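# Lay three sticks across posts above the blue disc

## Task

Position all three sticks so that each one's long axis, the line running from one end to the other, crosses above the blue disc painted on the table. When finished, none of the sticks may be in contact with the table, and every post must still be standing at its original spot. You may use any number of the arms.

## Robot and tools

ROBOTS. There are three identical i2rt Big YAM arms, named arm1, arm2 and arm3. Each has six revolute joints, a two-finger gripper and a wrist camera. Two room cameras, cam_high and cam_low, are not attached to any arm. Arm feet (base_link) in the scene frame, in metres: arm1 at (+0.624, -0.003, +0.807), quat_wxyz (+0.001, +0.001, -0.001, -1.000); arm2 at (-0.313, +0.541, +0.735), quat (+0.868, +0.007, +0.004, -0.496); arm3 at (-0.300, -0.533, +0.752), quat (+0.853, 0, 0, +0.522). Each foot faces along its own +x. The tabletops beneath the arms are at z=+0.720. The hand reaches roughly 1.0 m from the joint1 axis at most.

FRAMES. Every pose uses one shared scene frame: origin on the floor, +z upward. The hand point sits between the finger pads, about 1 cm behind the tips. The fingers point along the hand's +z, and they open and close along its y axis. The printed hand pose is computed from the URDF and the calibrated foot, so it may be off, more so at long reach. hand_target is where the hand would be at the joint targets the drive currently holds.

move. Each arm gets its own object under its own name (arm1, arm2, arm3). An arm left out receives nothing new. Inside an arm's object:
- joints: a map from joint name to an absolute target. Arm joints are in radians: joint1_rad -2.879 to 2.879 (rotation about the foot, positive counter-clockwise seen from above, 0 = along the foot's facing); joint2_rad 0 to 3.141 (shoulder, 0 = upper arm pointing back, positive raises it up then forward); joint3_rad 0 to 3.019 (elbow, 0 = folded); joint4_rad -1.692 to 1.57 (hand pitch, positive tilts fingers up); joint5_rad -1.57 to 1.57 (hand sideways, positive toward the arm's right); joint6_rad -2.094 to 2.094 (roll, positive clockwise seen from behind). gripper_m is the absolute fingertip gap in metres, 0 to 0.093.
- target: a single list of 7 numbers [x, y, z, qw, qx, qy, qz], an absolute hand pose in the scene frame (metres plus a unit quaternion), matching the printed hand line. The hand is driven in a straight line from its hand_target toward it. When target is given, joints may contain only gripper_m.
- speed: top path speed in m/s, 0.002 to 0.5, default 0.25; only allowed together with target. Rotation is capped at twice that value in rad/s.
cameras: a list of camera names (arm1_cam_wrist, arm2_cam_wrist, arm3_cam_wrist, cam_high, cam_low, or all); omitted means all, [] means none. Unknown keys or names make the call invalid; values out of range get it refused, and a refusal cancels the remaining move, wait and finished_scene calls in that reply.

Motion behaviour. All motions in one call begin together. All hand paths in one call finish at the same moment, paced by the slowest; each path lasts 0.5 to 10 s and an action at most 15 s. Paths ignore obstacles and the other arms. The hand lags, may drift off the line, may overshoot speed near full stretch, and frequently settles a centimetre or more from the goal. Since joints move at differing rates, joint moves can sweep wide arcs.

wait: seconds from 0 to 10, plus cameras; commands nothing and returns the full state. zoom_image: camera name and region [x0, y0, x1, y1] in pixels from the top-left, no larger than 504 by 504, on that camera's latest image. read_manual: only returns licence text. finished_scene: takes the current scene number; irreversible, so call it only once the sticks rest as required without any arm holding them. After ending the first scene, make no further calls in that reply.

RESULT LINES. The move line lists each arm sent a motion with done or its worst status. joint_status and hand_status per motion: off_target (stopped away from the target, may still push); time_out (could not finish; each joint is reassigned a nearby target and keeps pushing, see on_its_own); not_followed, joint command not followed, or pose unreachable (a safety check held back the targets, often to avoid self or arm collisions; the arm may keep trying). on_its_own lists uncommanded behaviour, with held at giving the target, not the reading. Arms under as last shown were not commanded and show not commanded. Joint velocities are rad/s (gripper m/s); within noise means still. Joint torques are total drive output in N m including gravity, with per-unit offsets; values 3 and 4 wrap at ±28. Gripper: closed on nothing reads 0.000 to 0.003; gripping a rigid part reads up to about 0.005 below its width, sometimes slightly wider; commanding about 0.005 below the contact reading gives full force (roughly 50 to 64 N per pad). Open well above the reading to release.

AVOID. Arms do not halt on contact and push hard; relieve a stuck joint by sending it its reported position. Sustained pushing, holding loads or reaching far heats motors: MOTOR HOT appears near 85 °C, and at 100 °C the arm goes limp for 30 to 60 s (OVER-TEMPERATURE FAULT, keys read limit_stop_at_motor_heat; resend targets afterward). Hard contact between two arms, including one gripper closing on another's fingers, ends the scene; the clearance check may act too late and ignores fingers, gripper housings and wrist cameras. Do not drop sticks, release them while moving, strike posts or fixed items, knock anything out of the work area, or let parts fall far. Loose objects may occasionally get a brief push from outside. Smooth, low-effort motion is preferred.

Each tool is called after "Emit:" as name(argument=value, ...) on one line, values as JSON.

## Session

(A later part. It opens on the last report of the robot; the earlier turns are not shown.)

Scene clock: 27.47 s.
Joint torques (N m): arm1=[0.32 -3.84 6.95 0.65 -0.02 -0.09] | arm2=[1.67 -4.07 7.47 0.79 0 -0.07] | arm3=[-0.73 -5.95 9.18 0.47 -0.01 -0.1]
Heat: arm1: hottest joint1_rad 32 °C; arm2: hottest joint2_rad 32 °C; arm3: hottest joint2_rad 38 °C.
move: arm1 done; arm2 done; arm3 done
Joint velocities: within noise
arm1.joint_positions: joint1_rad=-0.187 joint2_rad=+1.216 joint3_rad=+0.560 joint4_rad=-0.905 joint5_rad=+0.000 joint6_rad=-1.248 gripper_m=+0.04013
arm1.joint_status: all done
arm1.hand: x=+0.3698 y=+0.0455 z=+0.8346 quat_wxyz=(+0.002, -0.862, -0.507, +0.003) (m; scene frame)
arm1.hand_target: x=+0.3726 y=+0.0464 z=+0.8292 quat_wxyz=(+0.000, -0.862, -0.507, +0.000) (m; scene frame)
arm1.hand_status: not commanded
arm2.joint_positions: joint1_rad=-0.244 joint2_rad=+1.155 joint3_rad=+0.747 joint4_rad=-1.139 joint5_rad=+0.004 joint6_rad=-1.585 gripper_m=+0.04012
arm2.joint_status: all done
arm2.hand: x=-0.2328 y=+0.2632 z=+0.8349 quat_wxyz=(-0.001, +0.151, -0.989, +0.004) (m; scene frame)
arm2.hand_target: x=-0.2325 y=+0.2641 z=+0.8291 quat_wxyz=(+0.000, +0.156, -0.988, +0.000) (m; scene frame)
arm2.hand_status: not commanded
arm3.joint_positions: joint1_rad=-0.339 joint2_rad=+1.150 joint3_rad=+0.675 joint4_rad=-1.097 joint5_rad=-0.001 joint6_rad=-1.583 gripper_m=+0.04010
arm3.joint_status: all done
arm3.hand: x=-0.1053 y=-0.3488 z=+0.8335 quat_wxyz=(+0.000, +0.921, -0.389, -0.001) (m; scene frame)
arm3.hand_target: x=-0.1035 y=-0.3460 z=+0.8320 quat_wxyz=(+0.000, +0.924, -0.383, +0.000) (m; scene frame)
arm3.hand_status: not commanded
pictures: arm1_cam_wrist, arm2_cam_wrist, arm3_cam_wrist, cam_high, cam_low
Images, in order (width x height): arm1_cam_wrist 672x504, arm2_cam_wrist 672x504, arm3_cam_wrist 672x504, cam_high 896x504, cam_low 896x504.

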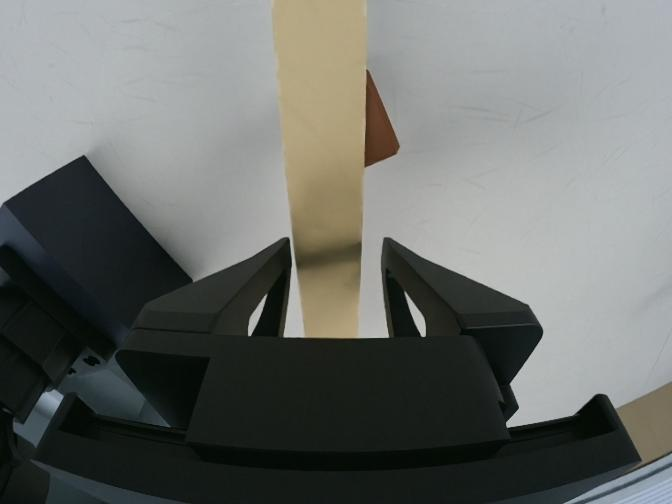

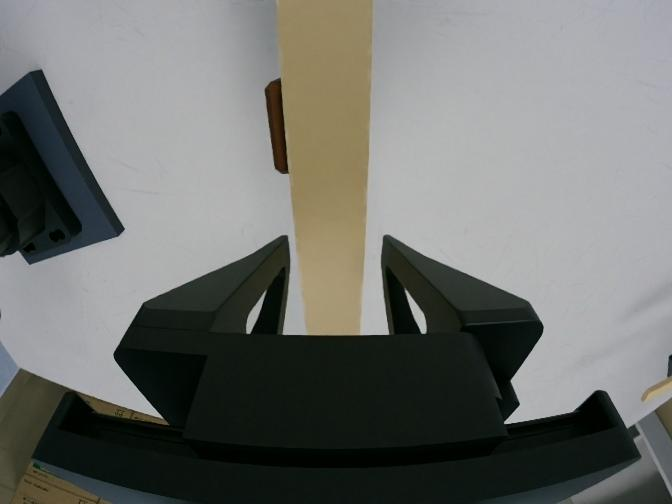

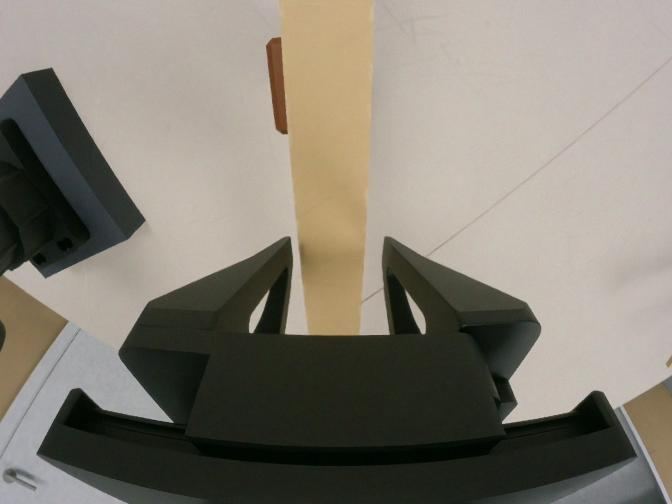

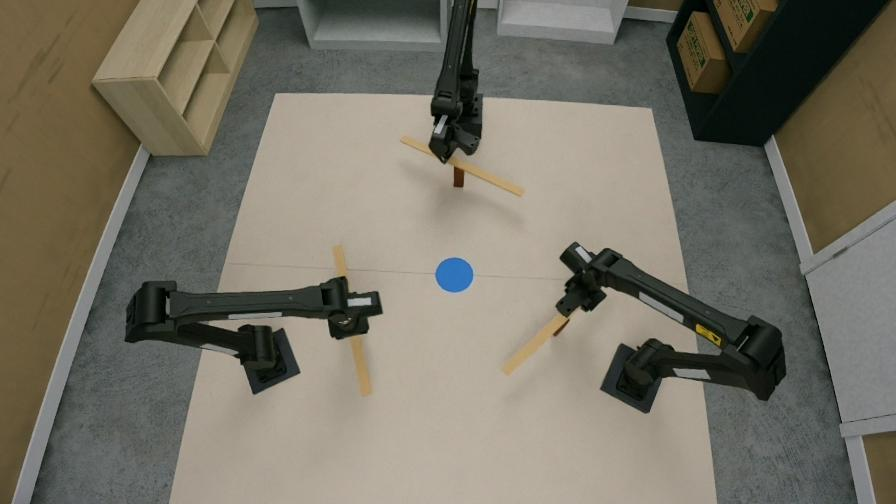

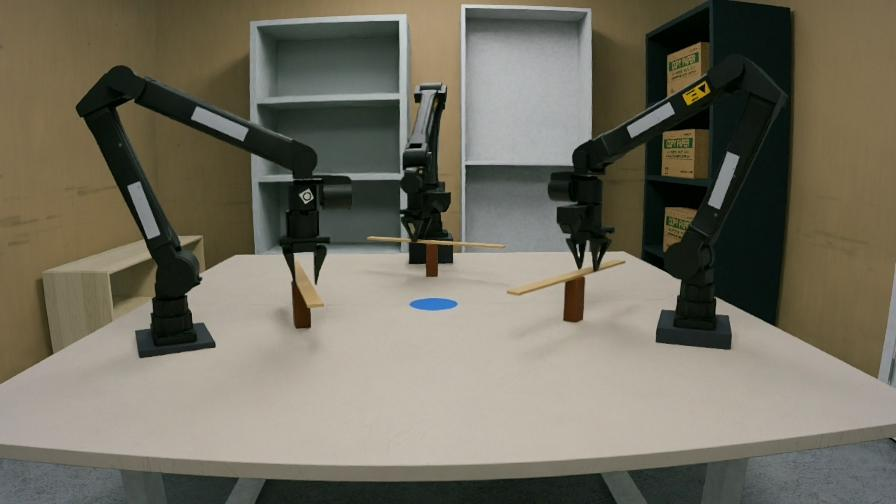

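Emit:
move(arm1={"target":[0.3725,0.0465,0.820,0,0.8616,0.5075,0]}, arm2={"target":[-0.2325,0.264,0.820,0,-0.1564,0.9877,0]}, arm3={"target":[-0.1035,-0.347,0.821,0,0.924,-0.3827,0]})

Emit:
zoom_image(camera="cam_low", region=[220, 200, 660, 360])

Scene clock: 28.83 s.
Joint torques (N m): arm1=[0.15 -3.96 6.82 0.53 -0.04 -0.08] | arm2=[1.67 -4.19 7.35 0.79 0 -0.08] | arm3=[-1.14 -6.07 8.99 0.53 -0.02 -0.1]
Heat: arm1: hottest joint1_rad 32 °C; arm2: hottest joint2_rad 32 °C; arm3: hottest joint2_rad 38 °C.
move: arm1 done; arm2 done; arm3 done
Joint velocities: within noise
arm1.joint_positions: joint1_rad=-0.187 joint2_rad=+1.239 joint3_rad=+0.548 joint4_rad=-0.870 joint5_rad=+0.000 joint6_rad=-1.248 gripper_m=+0.04013
arm1.joint_status: not commanded
arm1.hand: x=+0.3696 y=+0.0456 z=+0.8254 quat_wxyz=(+0.002, -0.862, -0.507, +0.003) (m; scene frame)
arm1.hand_target: x=+0.3725 y=+0.0464 z=+0.8202 quat_wxyz=(+0.000, -0.862, -0.507, +0.000) (m; scene frame)
arm1.hand_status: done (0.006 m and 0.4 deg from the pose sent, 0.015 m and 0.5 deg at the start)
arm2.joint_positions: joint1_rad=-0.244 joint2_rad=+1.170 joint3_rad=+0.730 joint4_rad=-1.110 joint5_rad=+0.004 joint6_rad=-1.585 gripper_m=+0.04012
arm2.joint_status: not commanded
arm2.hand: x=-0.2328 y=+0.2633 z=+0.8254 quat_wxyz=(-0.001, +0.151, -0.989, +0.003) (m; scene frame)
arm2.hand_target: x=-0.2325 y=+0.2642 z=+0.8201 quat_wxyz=(+0.000, +0.156, -0.988, +0.000) (m; scene frame)
arm2.hand_status: done (0.005 m and 0.7 deg from the pose sent, 0.015 m and 0.8 deg at the start)
arm3.joint_positions: joint1_rad=-0.339 joint2_rad=+1.168 joint3_rad=+0.654 joint4_rad=-1.061 joint5_rad=-0.001 joint6_rad=-1.585 gripper_m=+0.04010
arm3.joint_status: not commanded
arm3.hand: x=-0.1059 y=-0.3494 z=+0.8221 quat_wxyz=(+0.001, +0.921, -0.388, -0.001) (m; scene frame)
arm3.hand_target: x=-0.1036 y=-0.3470 z=+0.8210 quat_wxyz=(+0.000, +0.924, -0.383, +0.000) (m; scene frame)
arm3.hand_status: done (0.004 m and 0.7 deg from the pose sent, 0.013 m and 0.8 deg at the start)
pictures: arm1_cam_wrist, arm2_cam_wrist, arm3_cam_wrist, cam_high, cam_low
Images, in order (width x height): arm1_cam_wrist 672x504, arm2_cam_wrist 672x504, arm3_cam_wrist 672x504, cam_high 896x504, cam_low 896x504.

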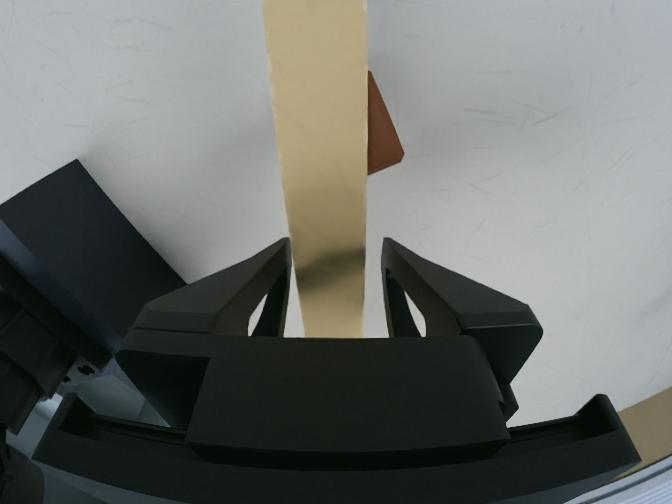

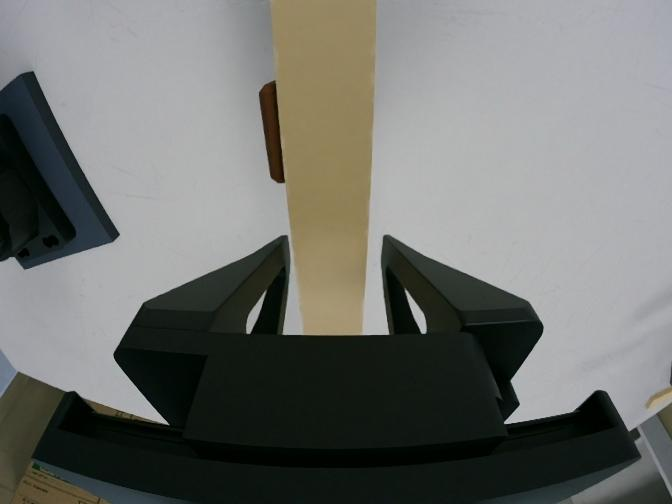

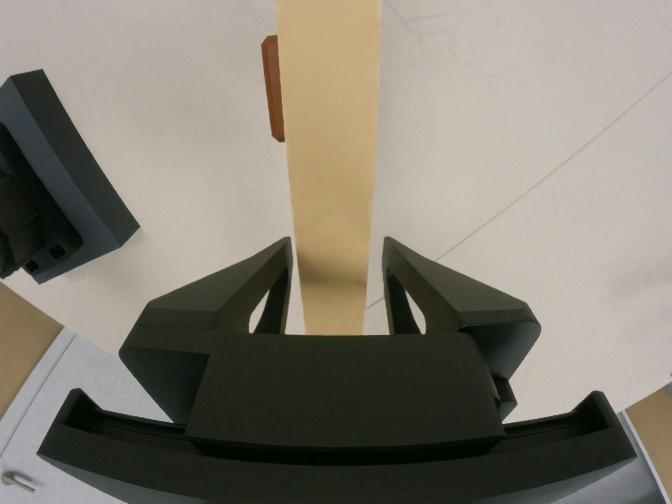

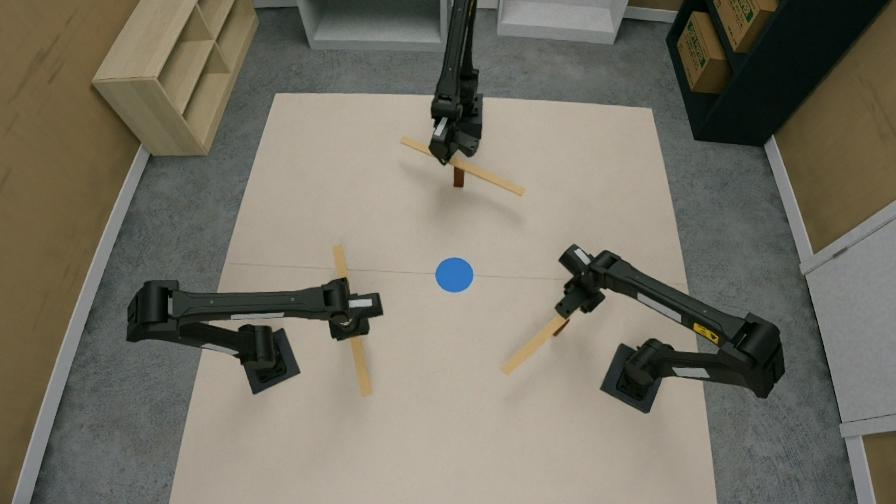

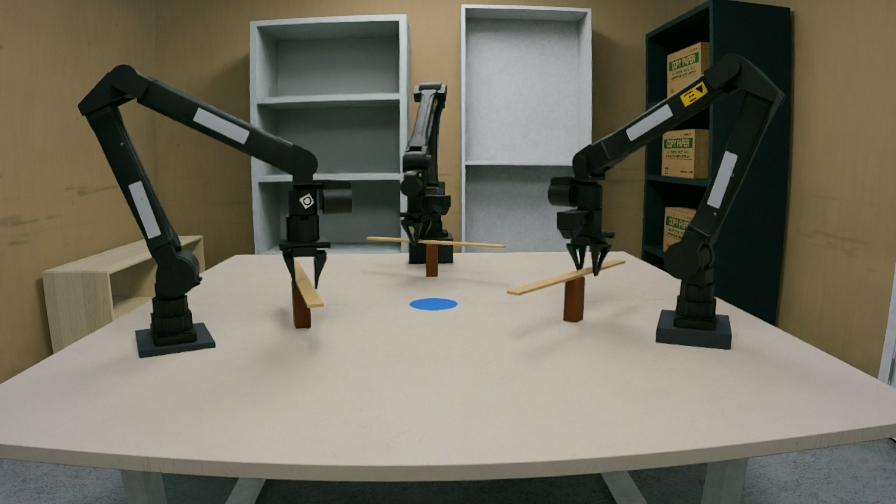

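Scaled by 1.145 from the camera's 896x504 image, which has a finer 1280x720 frame.

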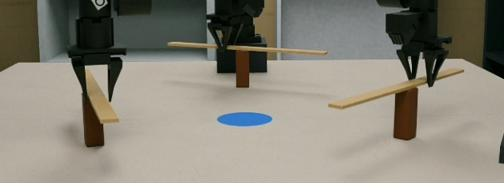

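Emit:
move(arm1={"joints":{"gripper_m":0.018}}, arm2={"joints":{"gripper_m":0.018}}, arm3={"joints":{"gripper_m":0.018}})

Scene clock: 29.83 s.
Joint torques (N m): arm1=[0.97 -5.19 6.74 0.57 -0.1 -0.06] | arm2=[1.67 -4.25 7.39 0.79 -0.01 -0.06] | arm3=[-1.26 -6.18 9.02 0.46 0 -0.1]
Heat: arm1: hottest joint1_rad 32 °C; arm2: hottest joint2_rad 32 °C; arm3: hottest joint2_rad 38 °C.
move: arm1 off_target; arm2 off_target; arm3 off_target
Joint velocities: within noise
arm1.joint_positions: joint1_rad=-0.187 joint2_rad=+1.239 joint3_rad=+0.548 joint4_rad=-0.869 joint5_rad=+0.000 joint6_rad=-1.249 gripper_m=+0.02779
arm1.joint_status: gripper_m off_target (ended at +0.02781, target +0.01800)
arm1.hand: x=+0.3694 y=+0.0457 z=+0.8254 quat_wxyz=(+0.002, -0.862, -0.507, +0.004) (m; scene frame)
arm1.hand_target: x=+0.3725 y=+0.0465 z=+0.8202 quat_wxyz=(+0.000, -0.862, -0.508, +0.000) (m; scene frame)
arm1.hand_status: not commanded
arm2.joint_positions: joint1_rad=-0.244 joint2_rad=+1.170 joint3_rad=+0.730 joint4_rad=-1.109 joint5_rad=+0.004 joint6_rad=-1.587 gripper_m=+0.02728
arm2.joint_status: gripper_m off_target (ended at +0.02731, target +0.01800)
arm2.hand: x=-0.2327 y=+0.2631 z=+0.8254 quat_wxyz=(-0.001, +0.152, -0.988, +0.003) (m; scene frame)
arm2.hand_target: x=-0.2325 y=+0.2642 z=+0.8201 quat_wxyz=(+0.000, +0.156, -0.988, +0.000) (m; scene frame)
arm2.hand_status: not commanded
arm3.joint_positions: joint1_rad=-0.339 joint2_rad=+1.168 joint3_rad=+0.654 joint4_rad=-1.060 joint5_rad=-0.001 joint6_rad=-1.587 gripper_m=+0.02724
arm3.joint_status: gripper_m off_target (ended at +0.02727, target +0.01800)
arm3.hand: x=-0.1058 y=-0.3492 z=+0.8221 quat_wxyz=(+0.001, +0.922, -0.388, -0.001) (m; scene frame)
arm3.hand_target: x=-0.1035 y=-0.3470 z=+0.8210 quat_wxyz=(+0.000, +0.924, -0.383, +0.000) (m; scene frame)
arm3.hand_status: not commanded
pictures: arm1_cam_wrist, arm2_cam_wrist, arm3_cam_wrist, cam_high, cam_low
Images, in order (width x height): arm1_cam_wrist 672x504, arm2_cam_wrist 672x504, arm3_cam_wrist 672x504, cam_high 896x504, cam_low 896x504.

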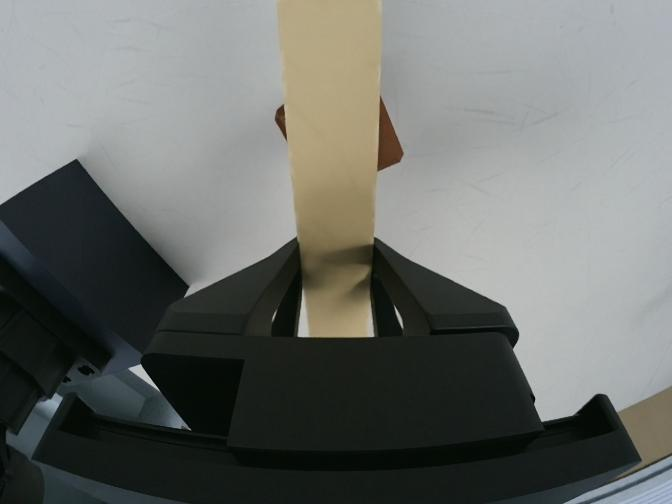

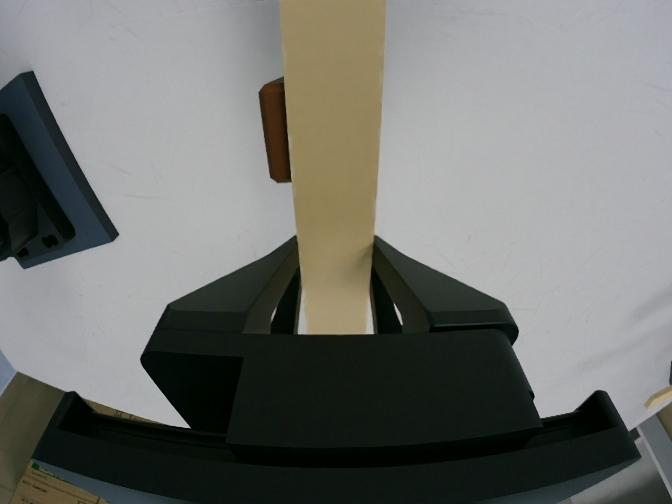

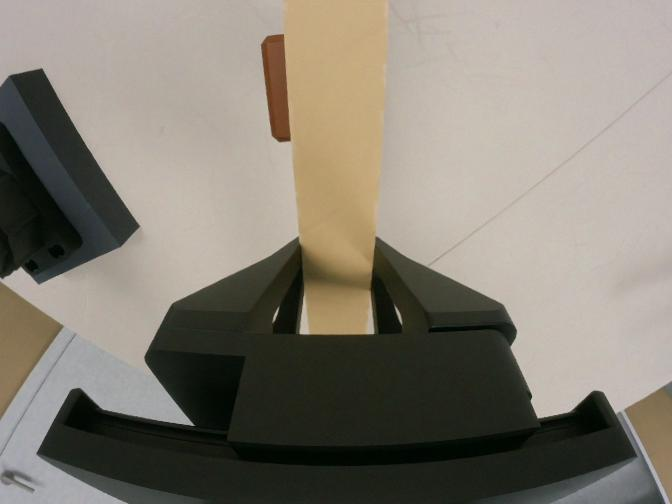

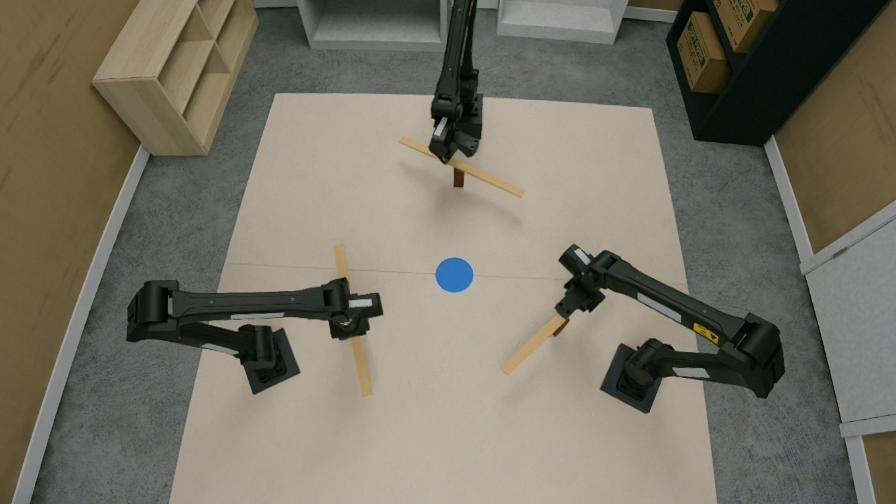

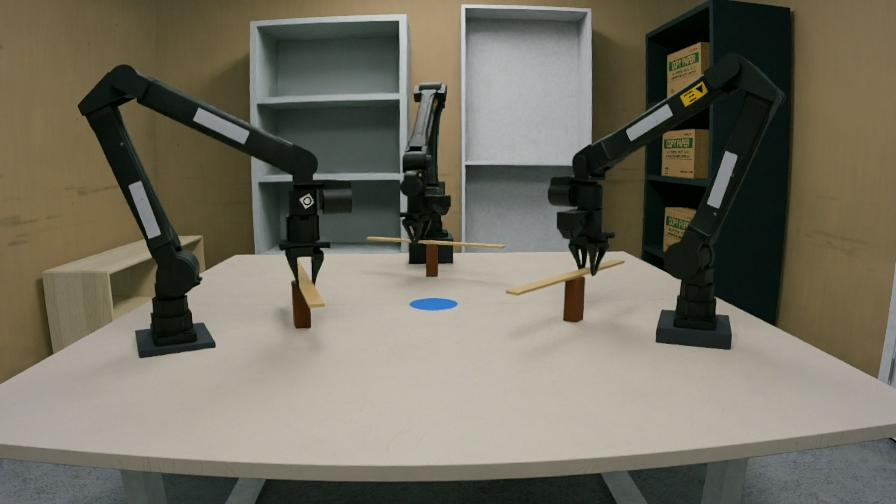

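Emit:
zoom_image(camera="cam_high", region=[320, 230, 400, 400])

Emit:
zoom_image(camera="cam_high", region=[390, 110, 540, 210])

Emit:
zoom_image(camera="cam_high", region=[490, 230, 630, 390])

Scaled by 2.965 from the camera's 896x504 image, which has a finer 1280x720 frame.

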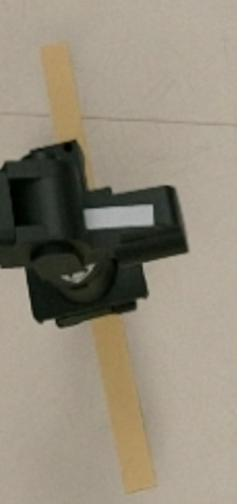

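Scaled by 3.360 from the camera's 896x504 image, which has a finer 1280x720 frame.

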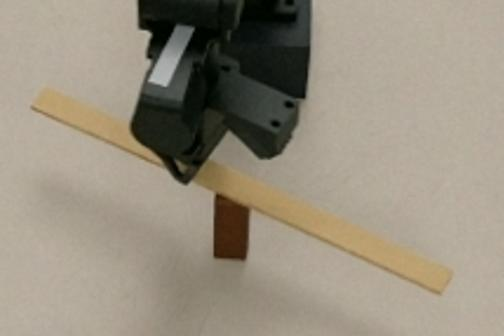

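Scaled by 3.150 from the camera's 896x504 image, which has a finer 1280x720 frame.

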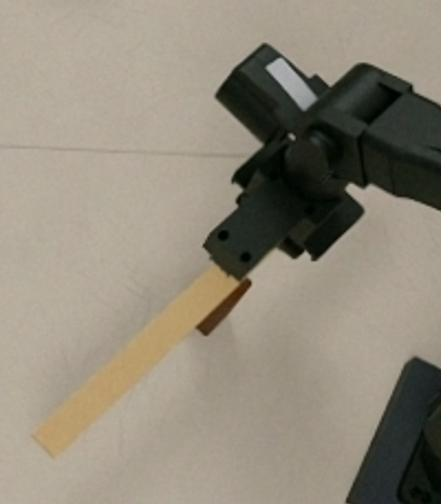

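Emit:
move(arm1={"target":[0.3725,0.0465,0.91,0,0.8616,0.5075,0]}, arm2={"target":[-0.2325,0.264,0.91,0,-0.1564,0.9877,0]}, arm3={"target":[-0.1035,-0.347,0.91,0,0.924,-0.3827,0]})

Emit:
move(arm1={"target":[0.282,-0.005,0.92,0,0.9993,0.0375,0]}, arm2={"target":[-0.151,0.245,0.92,0,0.4218,0.9067,0]}, arm3={"target":[-0.132,-0.258,0.92,0,0.5548,-0.832,0]})

Scene clock: 36.87 s.
Joint torques (N m): arm1=[0.67 -4.37 12.3 -0.53 -0.02 -0.09] | arm2=[1.85 -4.72 12.85 -0.25 -0.06 -0.05] | arm3=[-1.2 -6.24 12.71 -0.12 -0.06 -0.08]
Heat: arm1: hottest joint1_rad 32 °C; arm2: hottest joint2_rad 32 °C; arm3: hottest joint2_rad 38 °C.
move: arm1 off_target; arm2 off_target; arm3 off_target
Joint velocities: within noise
arm1.joint_positions: joint1_rad=-0.187 joint2_rad=+1.075 joint3_rad=+0.648 joint4_rad=-1.169 joint5_rad=+0.000 joint6_rad=-1.249 gripper_m=+0.02779
arm1.joint_status: not commanded
arm1.hand: x=+0.3856 y=+0.0428 z=+0.8963 quat_wxyz=(-0.009, -0.862, -0.507, -0.010) (m; scene frame)
arm1.hand_target: x=+0.3728 y=+0.0464 z=+0.9099 quat_wxyz=(+0.000, -0.862, -0.507, +0.000) (m; scene frame)
arm1.hand_status: off_target (0.019 m and 1.5 deg from the pose sent, 0.085 m and 0.4 deg at the start)
arm2.joint_positions: joint1_rad=-0.244 joint2_rad=+1.089 joint3_rad=+0.847 joint4_rad=-1.362 joint5_rad=+0.005 joint6_rad=-1.587 gripper_m=+0.02728
arm2.joint_status: not commanded
arm2.hand: x=-0.2381 y=+0.2796 z=+0.8888 quat_wxyz=(+0.003, +0.152, -0.988, -0.024) (m; scene frame)
arm2.hand_target: x=-0.2327 y=+0.2649 z=+0.9097 quat_wxyz=(+0.000, +0.156, -0.988, +0.000) (m; scene frame)
arm2.hand_status: off_target (0.027 m and 2.8 deg from the pose sent, 0.085 m and 0.7 deg at the start)
arm3.joint_positions: joint1_rad=-0.339 joint2_rad=+1.070 joint3_rad=+0.797 joint4_rad=-1.326 joint5_rad=+0.000 joint6_rad=-1.587 gripper_m=+0.02724
arm3.joint_status: not commanded
arm3.hand: x=-0.1110 y=-0.3546 z=+0.8968 quat_wxyz=(+0.013, +0.922, -0.388, -0.006) (m; scene frame)
arm3.hand_target: x=-0.1037 y=-0.3473 z=+0.9099 quat_wxyz=(+0.000, +0.924, -0.383, +0.000) (m; scene frame)
arm3.hand_status: off_target (0.017 m and 1.7 deg from the pose sent, 0.088 m and 0.6 deg at the start)
pictures: arm1_cam_wrist, arm2_cam_wrist, arm3_cam_wrist, cam_high, cam_low
Images, in order (width x height): arm1_cam_wrist 672x504, arm2_cam_wrist 672x504, arm3_cam_wrist 672x504, cam_high 896x504, cam_low 896x504.

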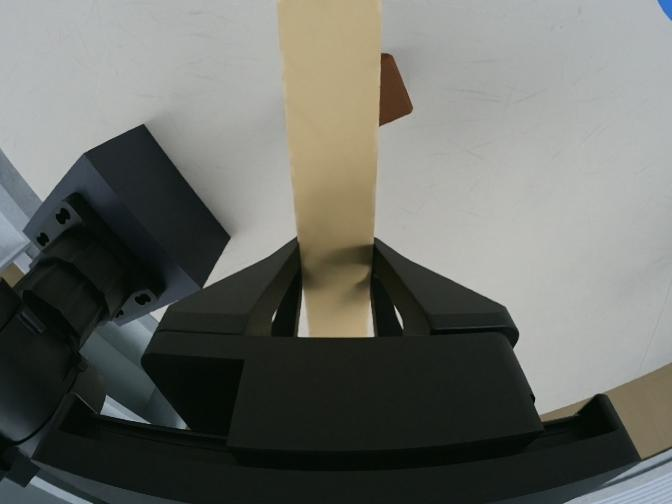

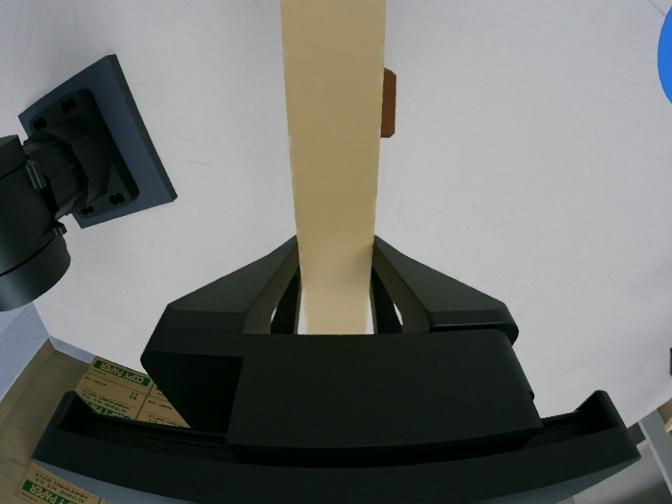

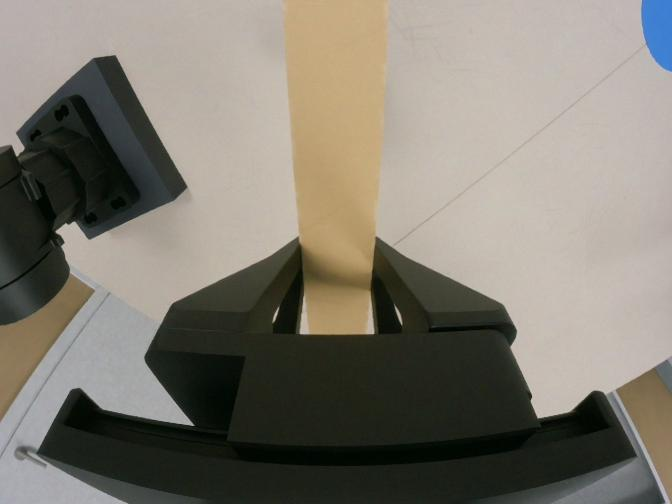

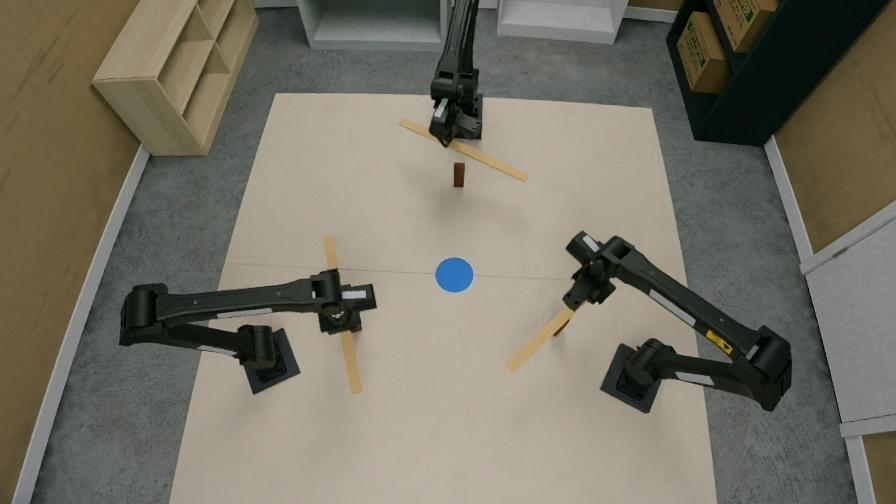

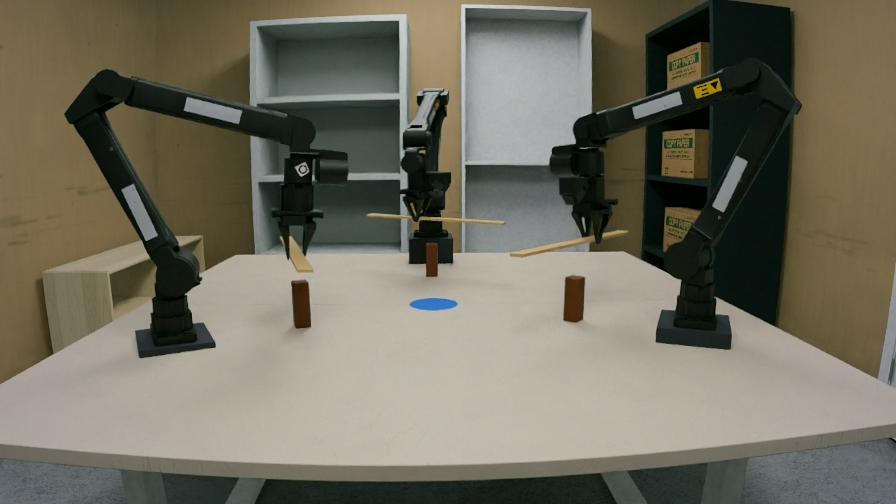

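Scene clock: 40.13 s.
Joint torques (N m): arm1=[0.73 -7.06 13.34 0.47 0.01 0.03] | arm2=[2.37 -5.48 14.17 -0.03 0.1 0.08] | arm3=[-0.73 -7.77 14.22 0.23 0.09 0.1]
Heat: arm1: hottest joint1_rad 32 °C; arm2: hottest joint2_rad 32 °C; arm3: hottest joint2_rad 38 °C.
move: arm1 off_target; arm2 off_target; arm3 off_target
Joint velocities: within noise
arm1.joint_positions: joint1_rad=+0.000 joint2_rad=+1.300 joint3_rad=+0.848 joint4_rad=-1.169 joint5_rad=+0.000 joint6_rad=-0.074 gripper_m=+0.02786
arm1.joint_status: not commanded
arm1.hand: x=+0.3070 y=-0.0026 z=+0.9055 quat_wxyz=(-0.002, -0.999, -0.038, -0.026) (m; scene frame)
arm1.hand_target: x=+0.2831 y=-0.0050 z=+0.9205 quat_wxyz=(+0.000, -0.999, -0.037, +0.000) (m; scene frame)
arm1.hand_status: off_target (0.029 m and 2.9 deg from the pose sent, 0.117 m and 56.7 deg at the start)
arm2.joint_positions: joint1_rad=-0.030 joint2_rad=+1.207 joint3_rad=+0.957 joint4_rad=-1.362 joint5_rad=+0.006 joint6_rad=-0.198 gripper_m=+0.02733
arm2.joint_status: not commanded
arm2.hand: x=-0.1654 y=+0.2652 z=+0.8964 quat_wxyz=(+0.022, -0.422, -0.906, -0.017) (m; scene frame)
arm2.hand_target: x=-0.1518 y=+0.2464 z=+0.9200 quat_wxyz=(-0.001, -0.422, -0.907, +0.000) (m; scene frame)
arm2.hand_status: off_target (0.034 m and 3.2 deg from the pose sent, 0.099 m and 67.4 deg at the start)
arm3.joint_positions: joint1_rad=-0.081 joint2_rad=+1.199 joint3_rad=+0.910 joint4_rad=-1.326 joint5_rad=-0.002 joint6_rad=-0.165 gripper_m=+0.02728
arm3.joint_status: not commanded
arm3.hand: x=-0.1409 y=-0.2758 z=+0.9039 quat_wxyz=(+0.020, +0.557, -0.830, +0.008) (m; scene frame)
arm3.hand_target: x=-0.1325 y=-0.2588 z=+0.9201 quat_wxyz=(+0.000, +0.555, -0.832, +0.000) (m; scene frame)
arm3.hand_status: off_target (0.026 m and 2.5 deg from the pose sent, 0.101 m and 67.0 deg at the start)
pictures: arm1_cam_wrist, arm2_cam_wrist, arm3_cam_wrist, cam_high, cam_low
Images, in order (width x height): arm1_cam_wrist 672x504, arm2_cam_wrist 672x504, arm3_cam_wrist 672x504, cam_high 896x504, cam_low 896x504.

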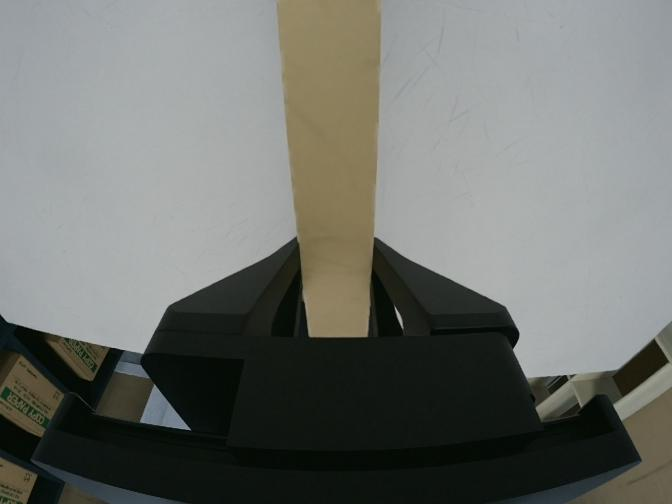

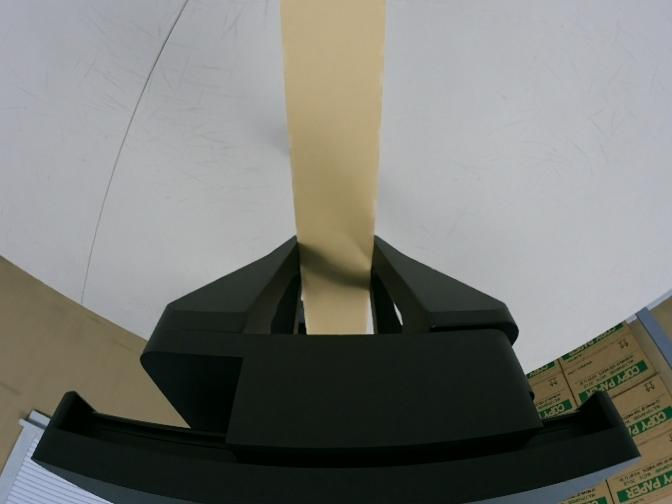

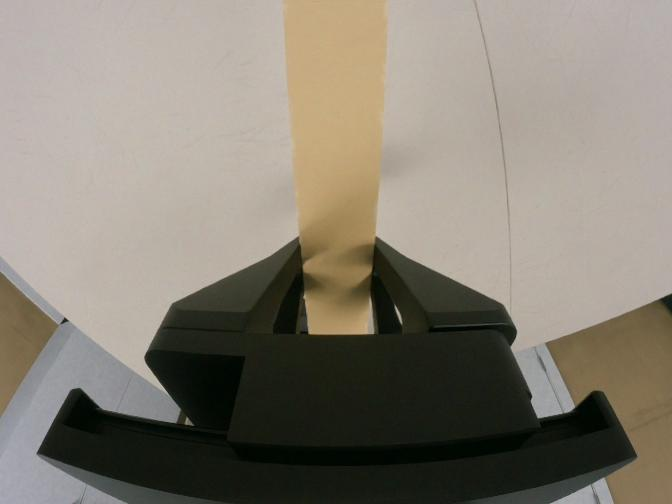

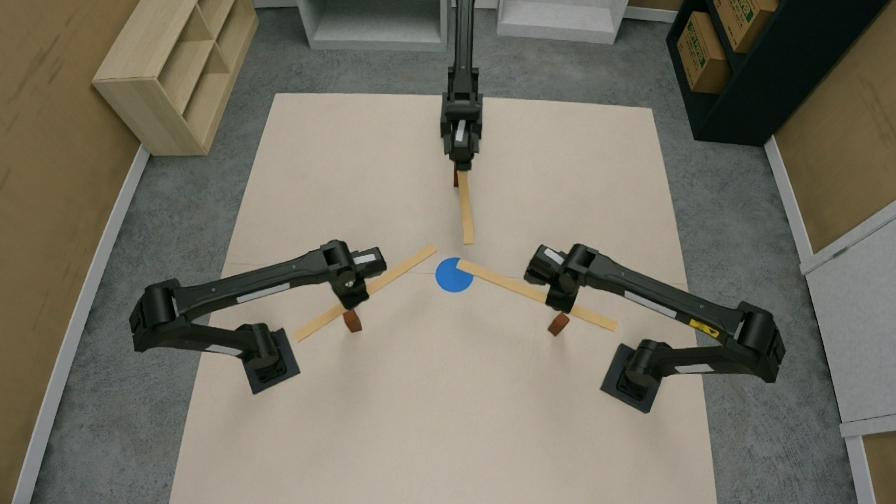

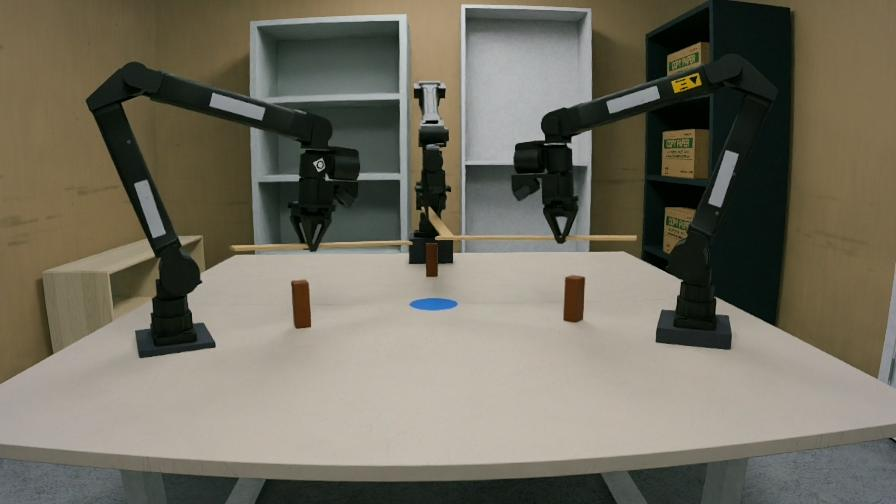

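Emit:
zoom_image(camera="cam_high", region=[280, 130, 640, 360])

Scaled by 1.400 from the camera's 896x504 image, which has a finer 1280x720 frame.

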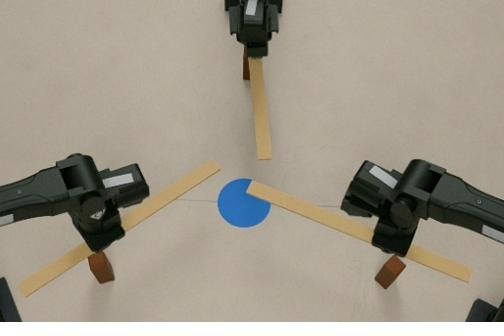

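Emit:
move(arm1={"target":[0.273,-0.004,0.878,0.0041,0.983,0.0223,-0.1822],"speed":0.15}, arm2={"target":[-0.140,0.231,0.887,0.1619,0.4509,0.8738,-0.0836],"speed":0.15}, arm3={"target":[-0.130,-0.244,0.879,-0.1506,0.5534,-0.8128,-0.1025],"speed":0.15})

Emit:
zoom_image(camera="cam_high", region=[280, 130, 640, 360])

Emit:
zoom_image(camera="cam_low", region=[220, 200, 660, 360])

Scene clock: 47.63 s.
Joint torques (N m): arm1=[0.79 -7.59 8.38 1.59 -0.15 0] | arm2=[1.08 -6.36 8.69 1.76 -0.09 0.12] | arm3=[-1.96 -8.06 10.58 1.37 -0.13 -0.13]
Heat: arm1: hottest joint1_rad 32 °C; arm2: hottest joint2_rad 32 °C; arm3: hottest joint2_rad 38 °C.
move: arm1 done; arm2 done; arm3 off_target
Joint velocities: within noise
arm1.joint_positions: joint1_rad=+0.000 joint2_rad=+1.187 joint3_rad=+0.622 joint4_rad=-0.661 joint5_rad=-0.012 joint6_rad=-0.053 gripper_m=+0.02786
arm1.joint_status: not commanded
arm1.hand: x=+0.2750 y=-0.0047 z=+0.8753 quat_wxyz=(-0.003, -0.985, -0.028, +0.171) (m; scene frame)
arm1.hand_target: x=+0.2731 y=-0.0040 z=+0.8780 quat_wxyz=(-0.004, -0.983, -0.022, +0.182) (m; scene frame)
arm1.hand_status: done (0.003 m and 1.5 deg from the pose sent, 0.044 m and 24.0 deg at the start)
arm2.joint_positions: joint1_rad=-0.030 joint2_rad=+1.074 joint3_rad=+0.780 joint4_rad=-0.931 joint5_rad=-0.034 joint6_rad=-0.125 gripper_m=+0.02733
arm2.joint_status: not commanded
arm2.hand: x=-0.1401 y=+0.2335 z=+0.8814 quat_wxyz=(-0.148, -0.446, -0.879, +0.076) (m; scene frame)
arm2.hand_target: x=-0.1400 y=+0.2310 z=+0.8871 quat_wxyz=(-0.162, -0.451, -0.874, +0.084) (m; scene frame)
arm2.hand_status: done (0.006 m and 2.0 deg from the pose sent, 0.044 m and 24.6 deg at the start)
arm3.joint_positions: joint1_rad=-0.085 joint2_rad=+1.062 joint3_rad=+0.679 joint4_rad=-0.868 joint5_rad=-0.065 joint6_rad=-0.167 gripper_m=+0.02728
arm3.joint_status: not commanded
arm3.hand: x=-0.1353 y=-0.2486 z=+0.8691 quat_wxyz=(-0.132, +0.553, -0.817, -0.095) (m; scene frame)
arm3.hand_target: x=-0.1301 y=-0.2441 z=+0.8791 quat_wxyz=(-0.151, +0.553, -0.813, -0.102) (m; scene frame)
arm3.hand_status: off_target (0.012 m and 2.3 deg from the pose sent, 0.042 m and 23.5 deg at the start)
pictures: arm1_cam_wrist, arm2_cam_wrist, arm3_cam_wrist, cam_high, cam_low
Images, in order (width x height): arm1_cam_wrist 672x504, arm2_cam_wrist 672x504, arm3_cam_wrist 672x504, cam_high 896x504, cam_low 896x504.

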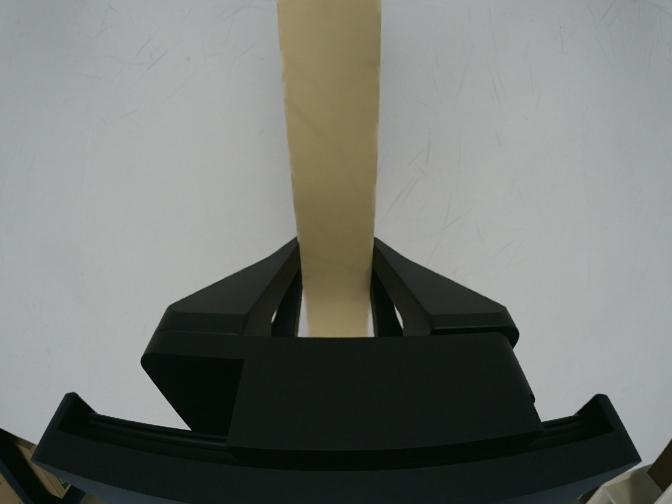

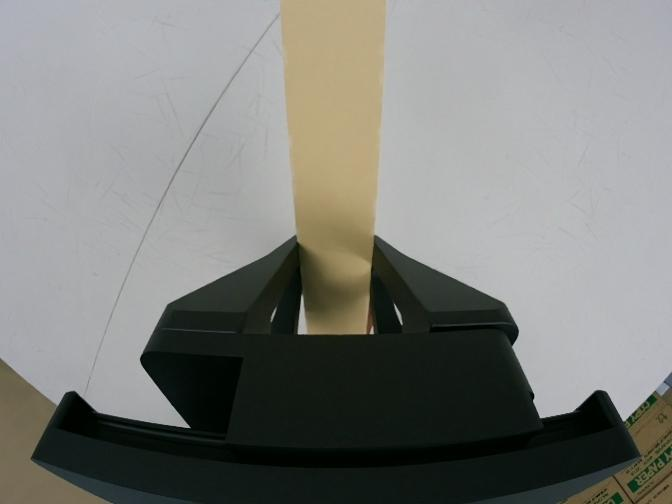

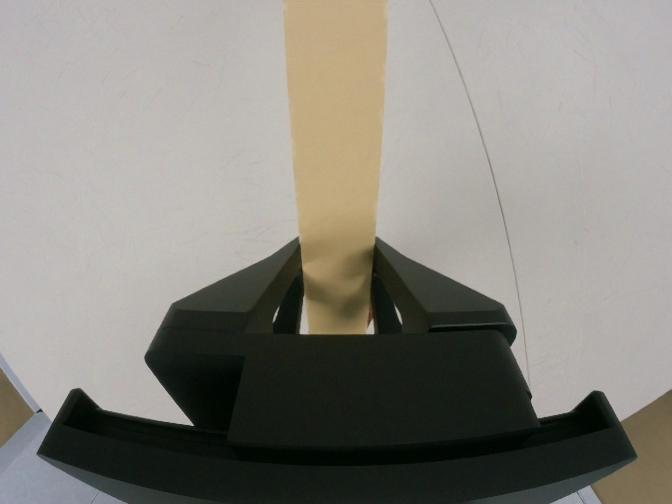

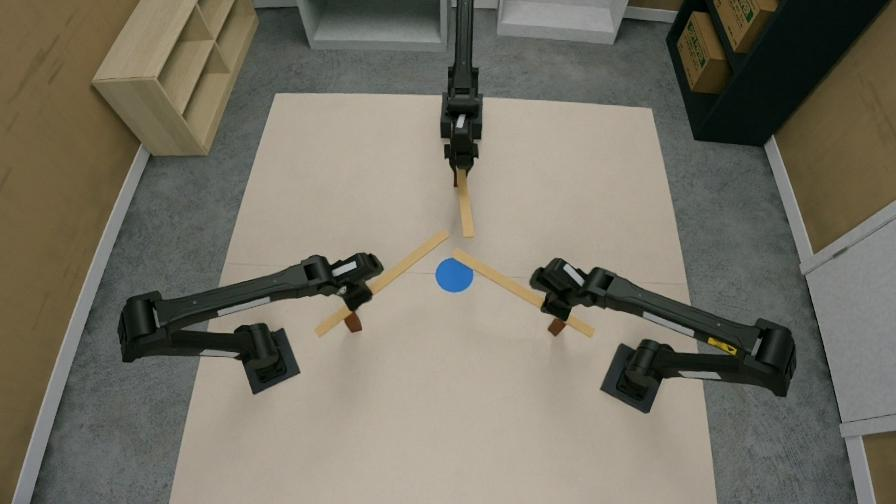

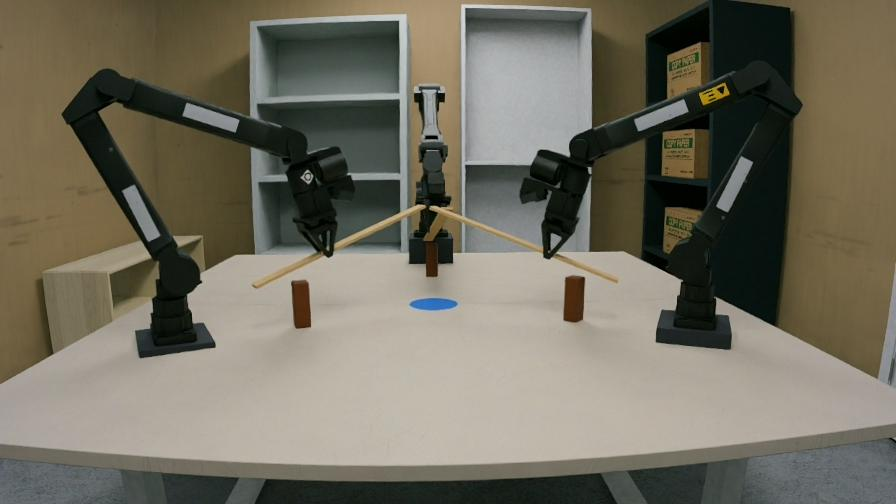

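Scaled by 1.400 from the camera's 896x504 image, which has a finer 1280x720 frame.

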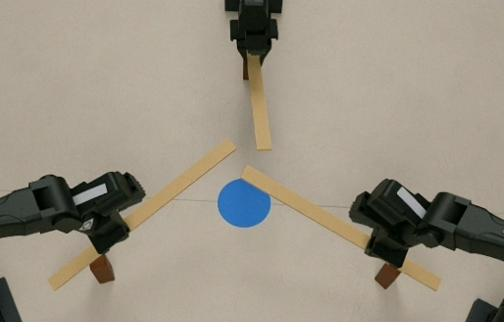

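Scaled by 1.145 from the camera's 896x504 image, which has a finer 1280x720 frame.

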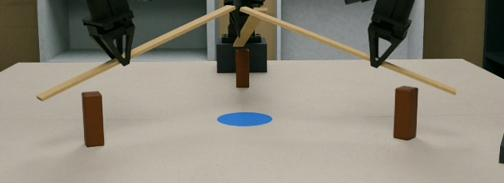

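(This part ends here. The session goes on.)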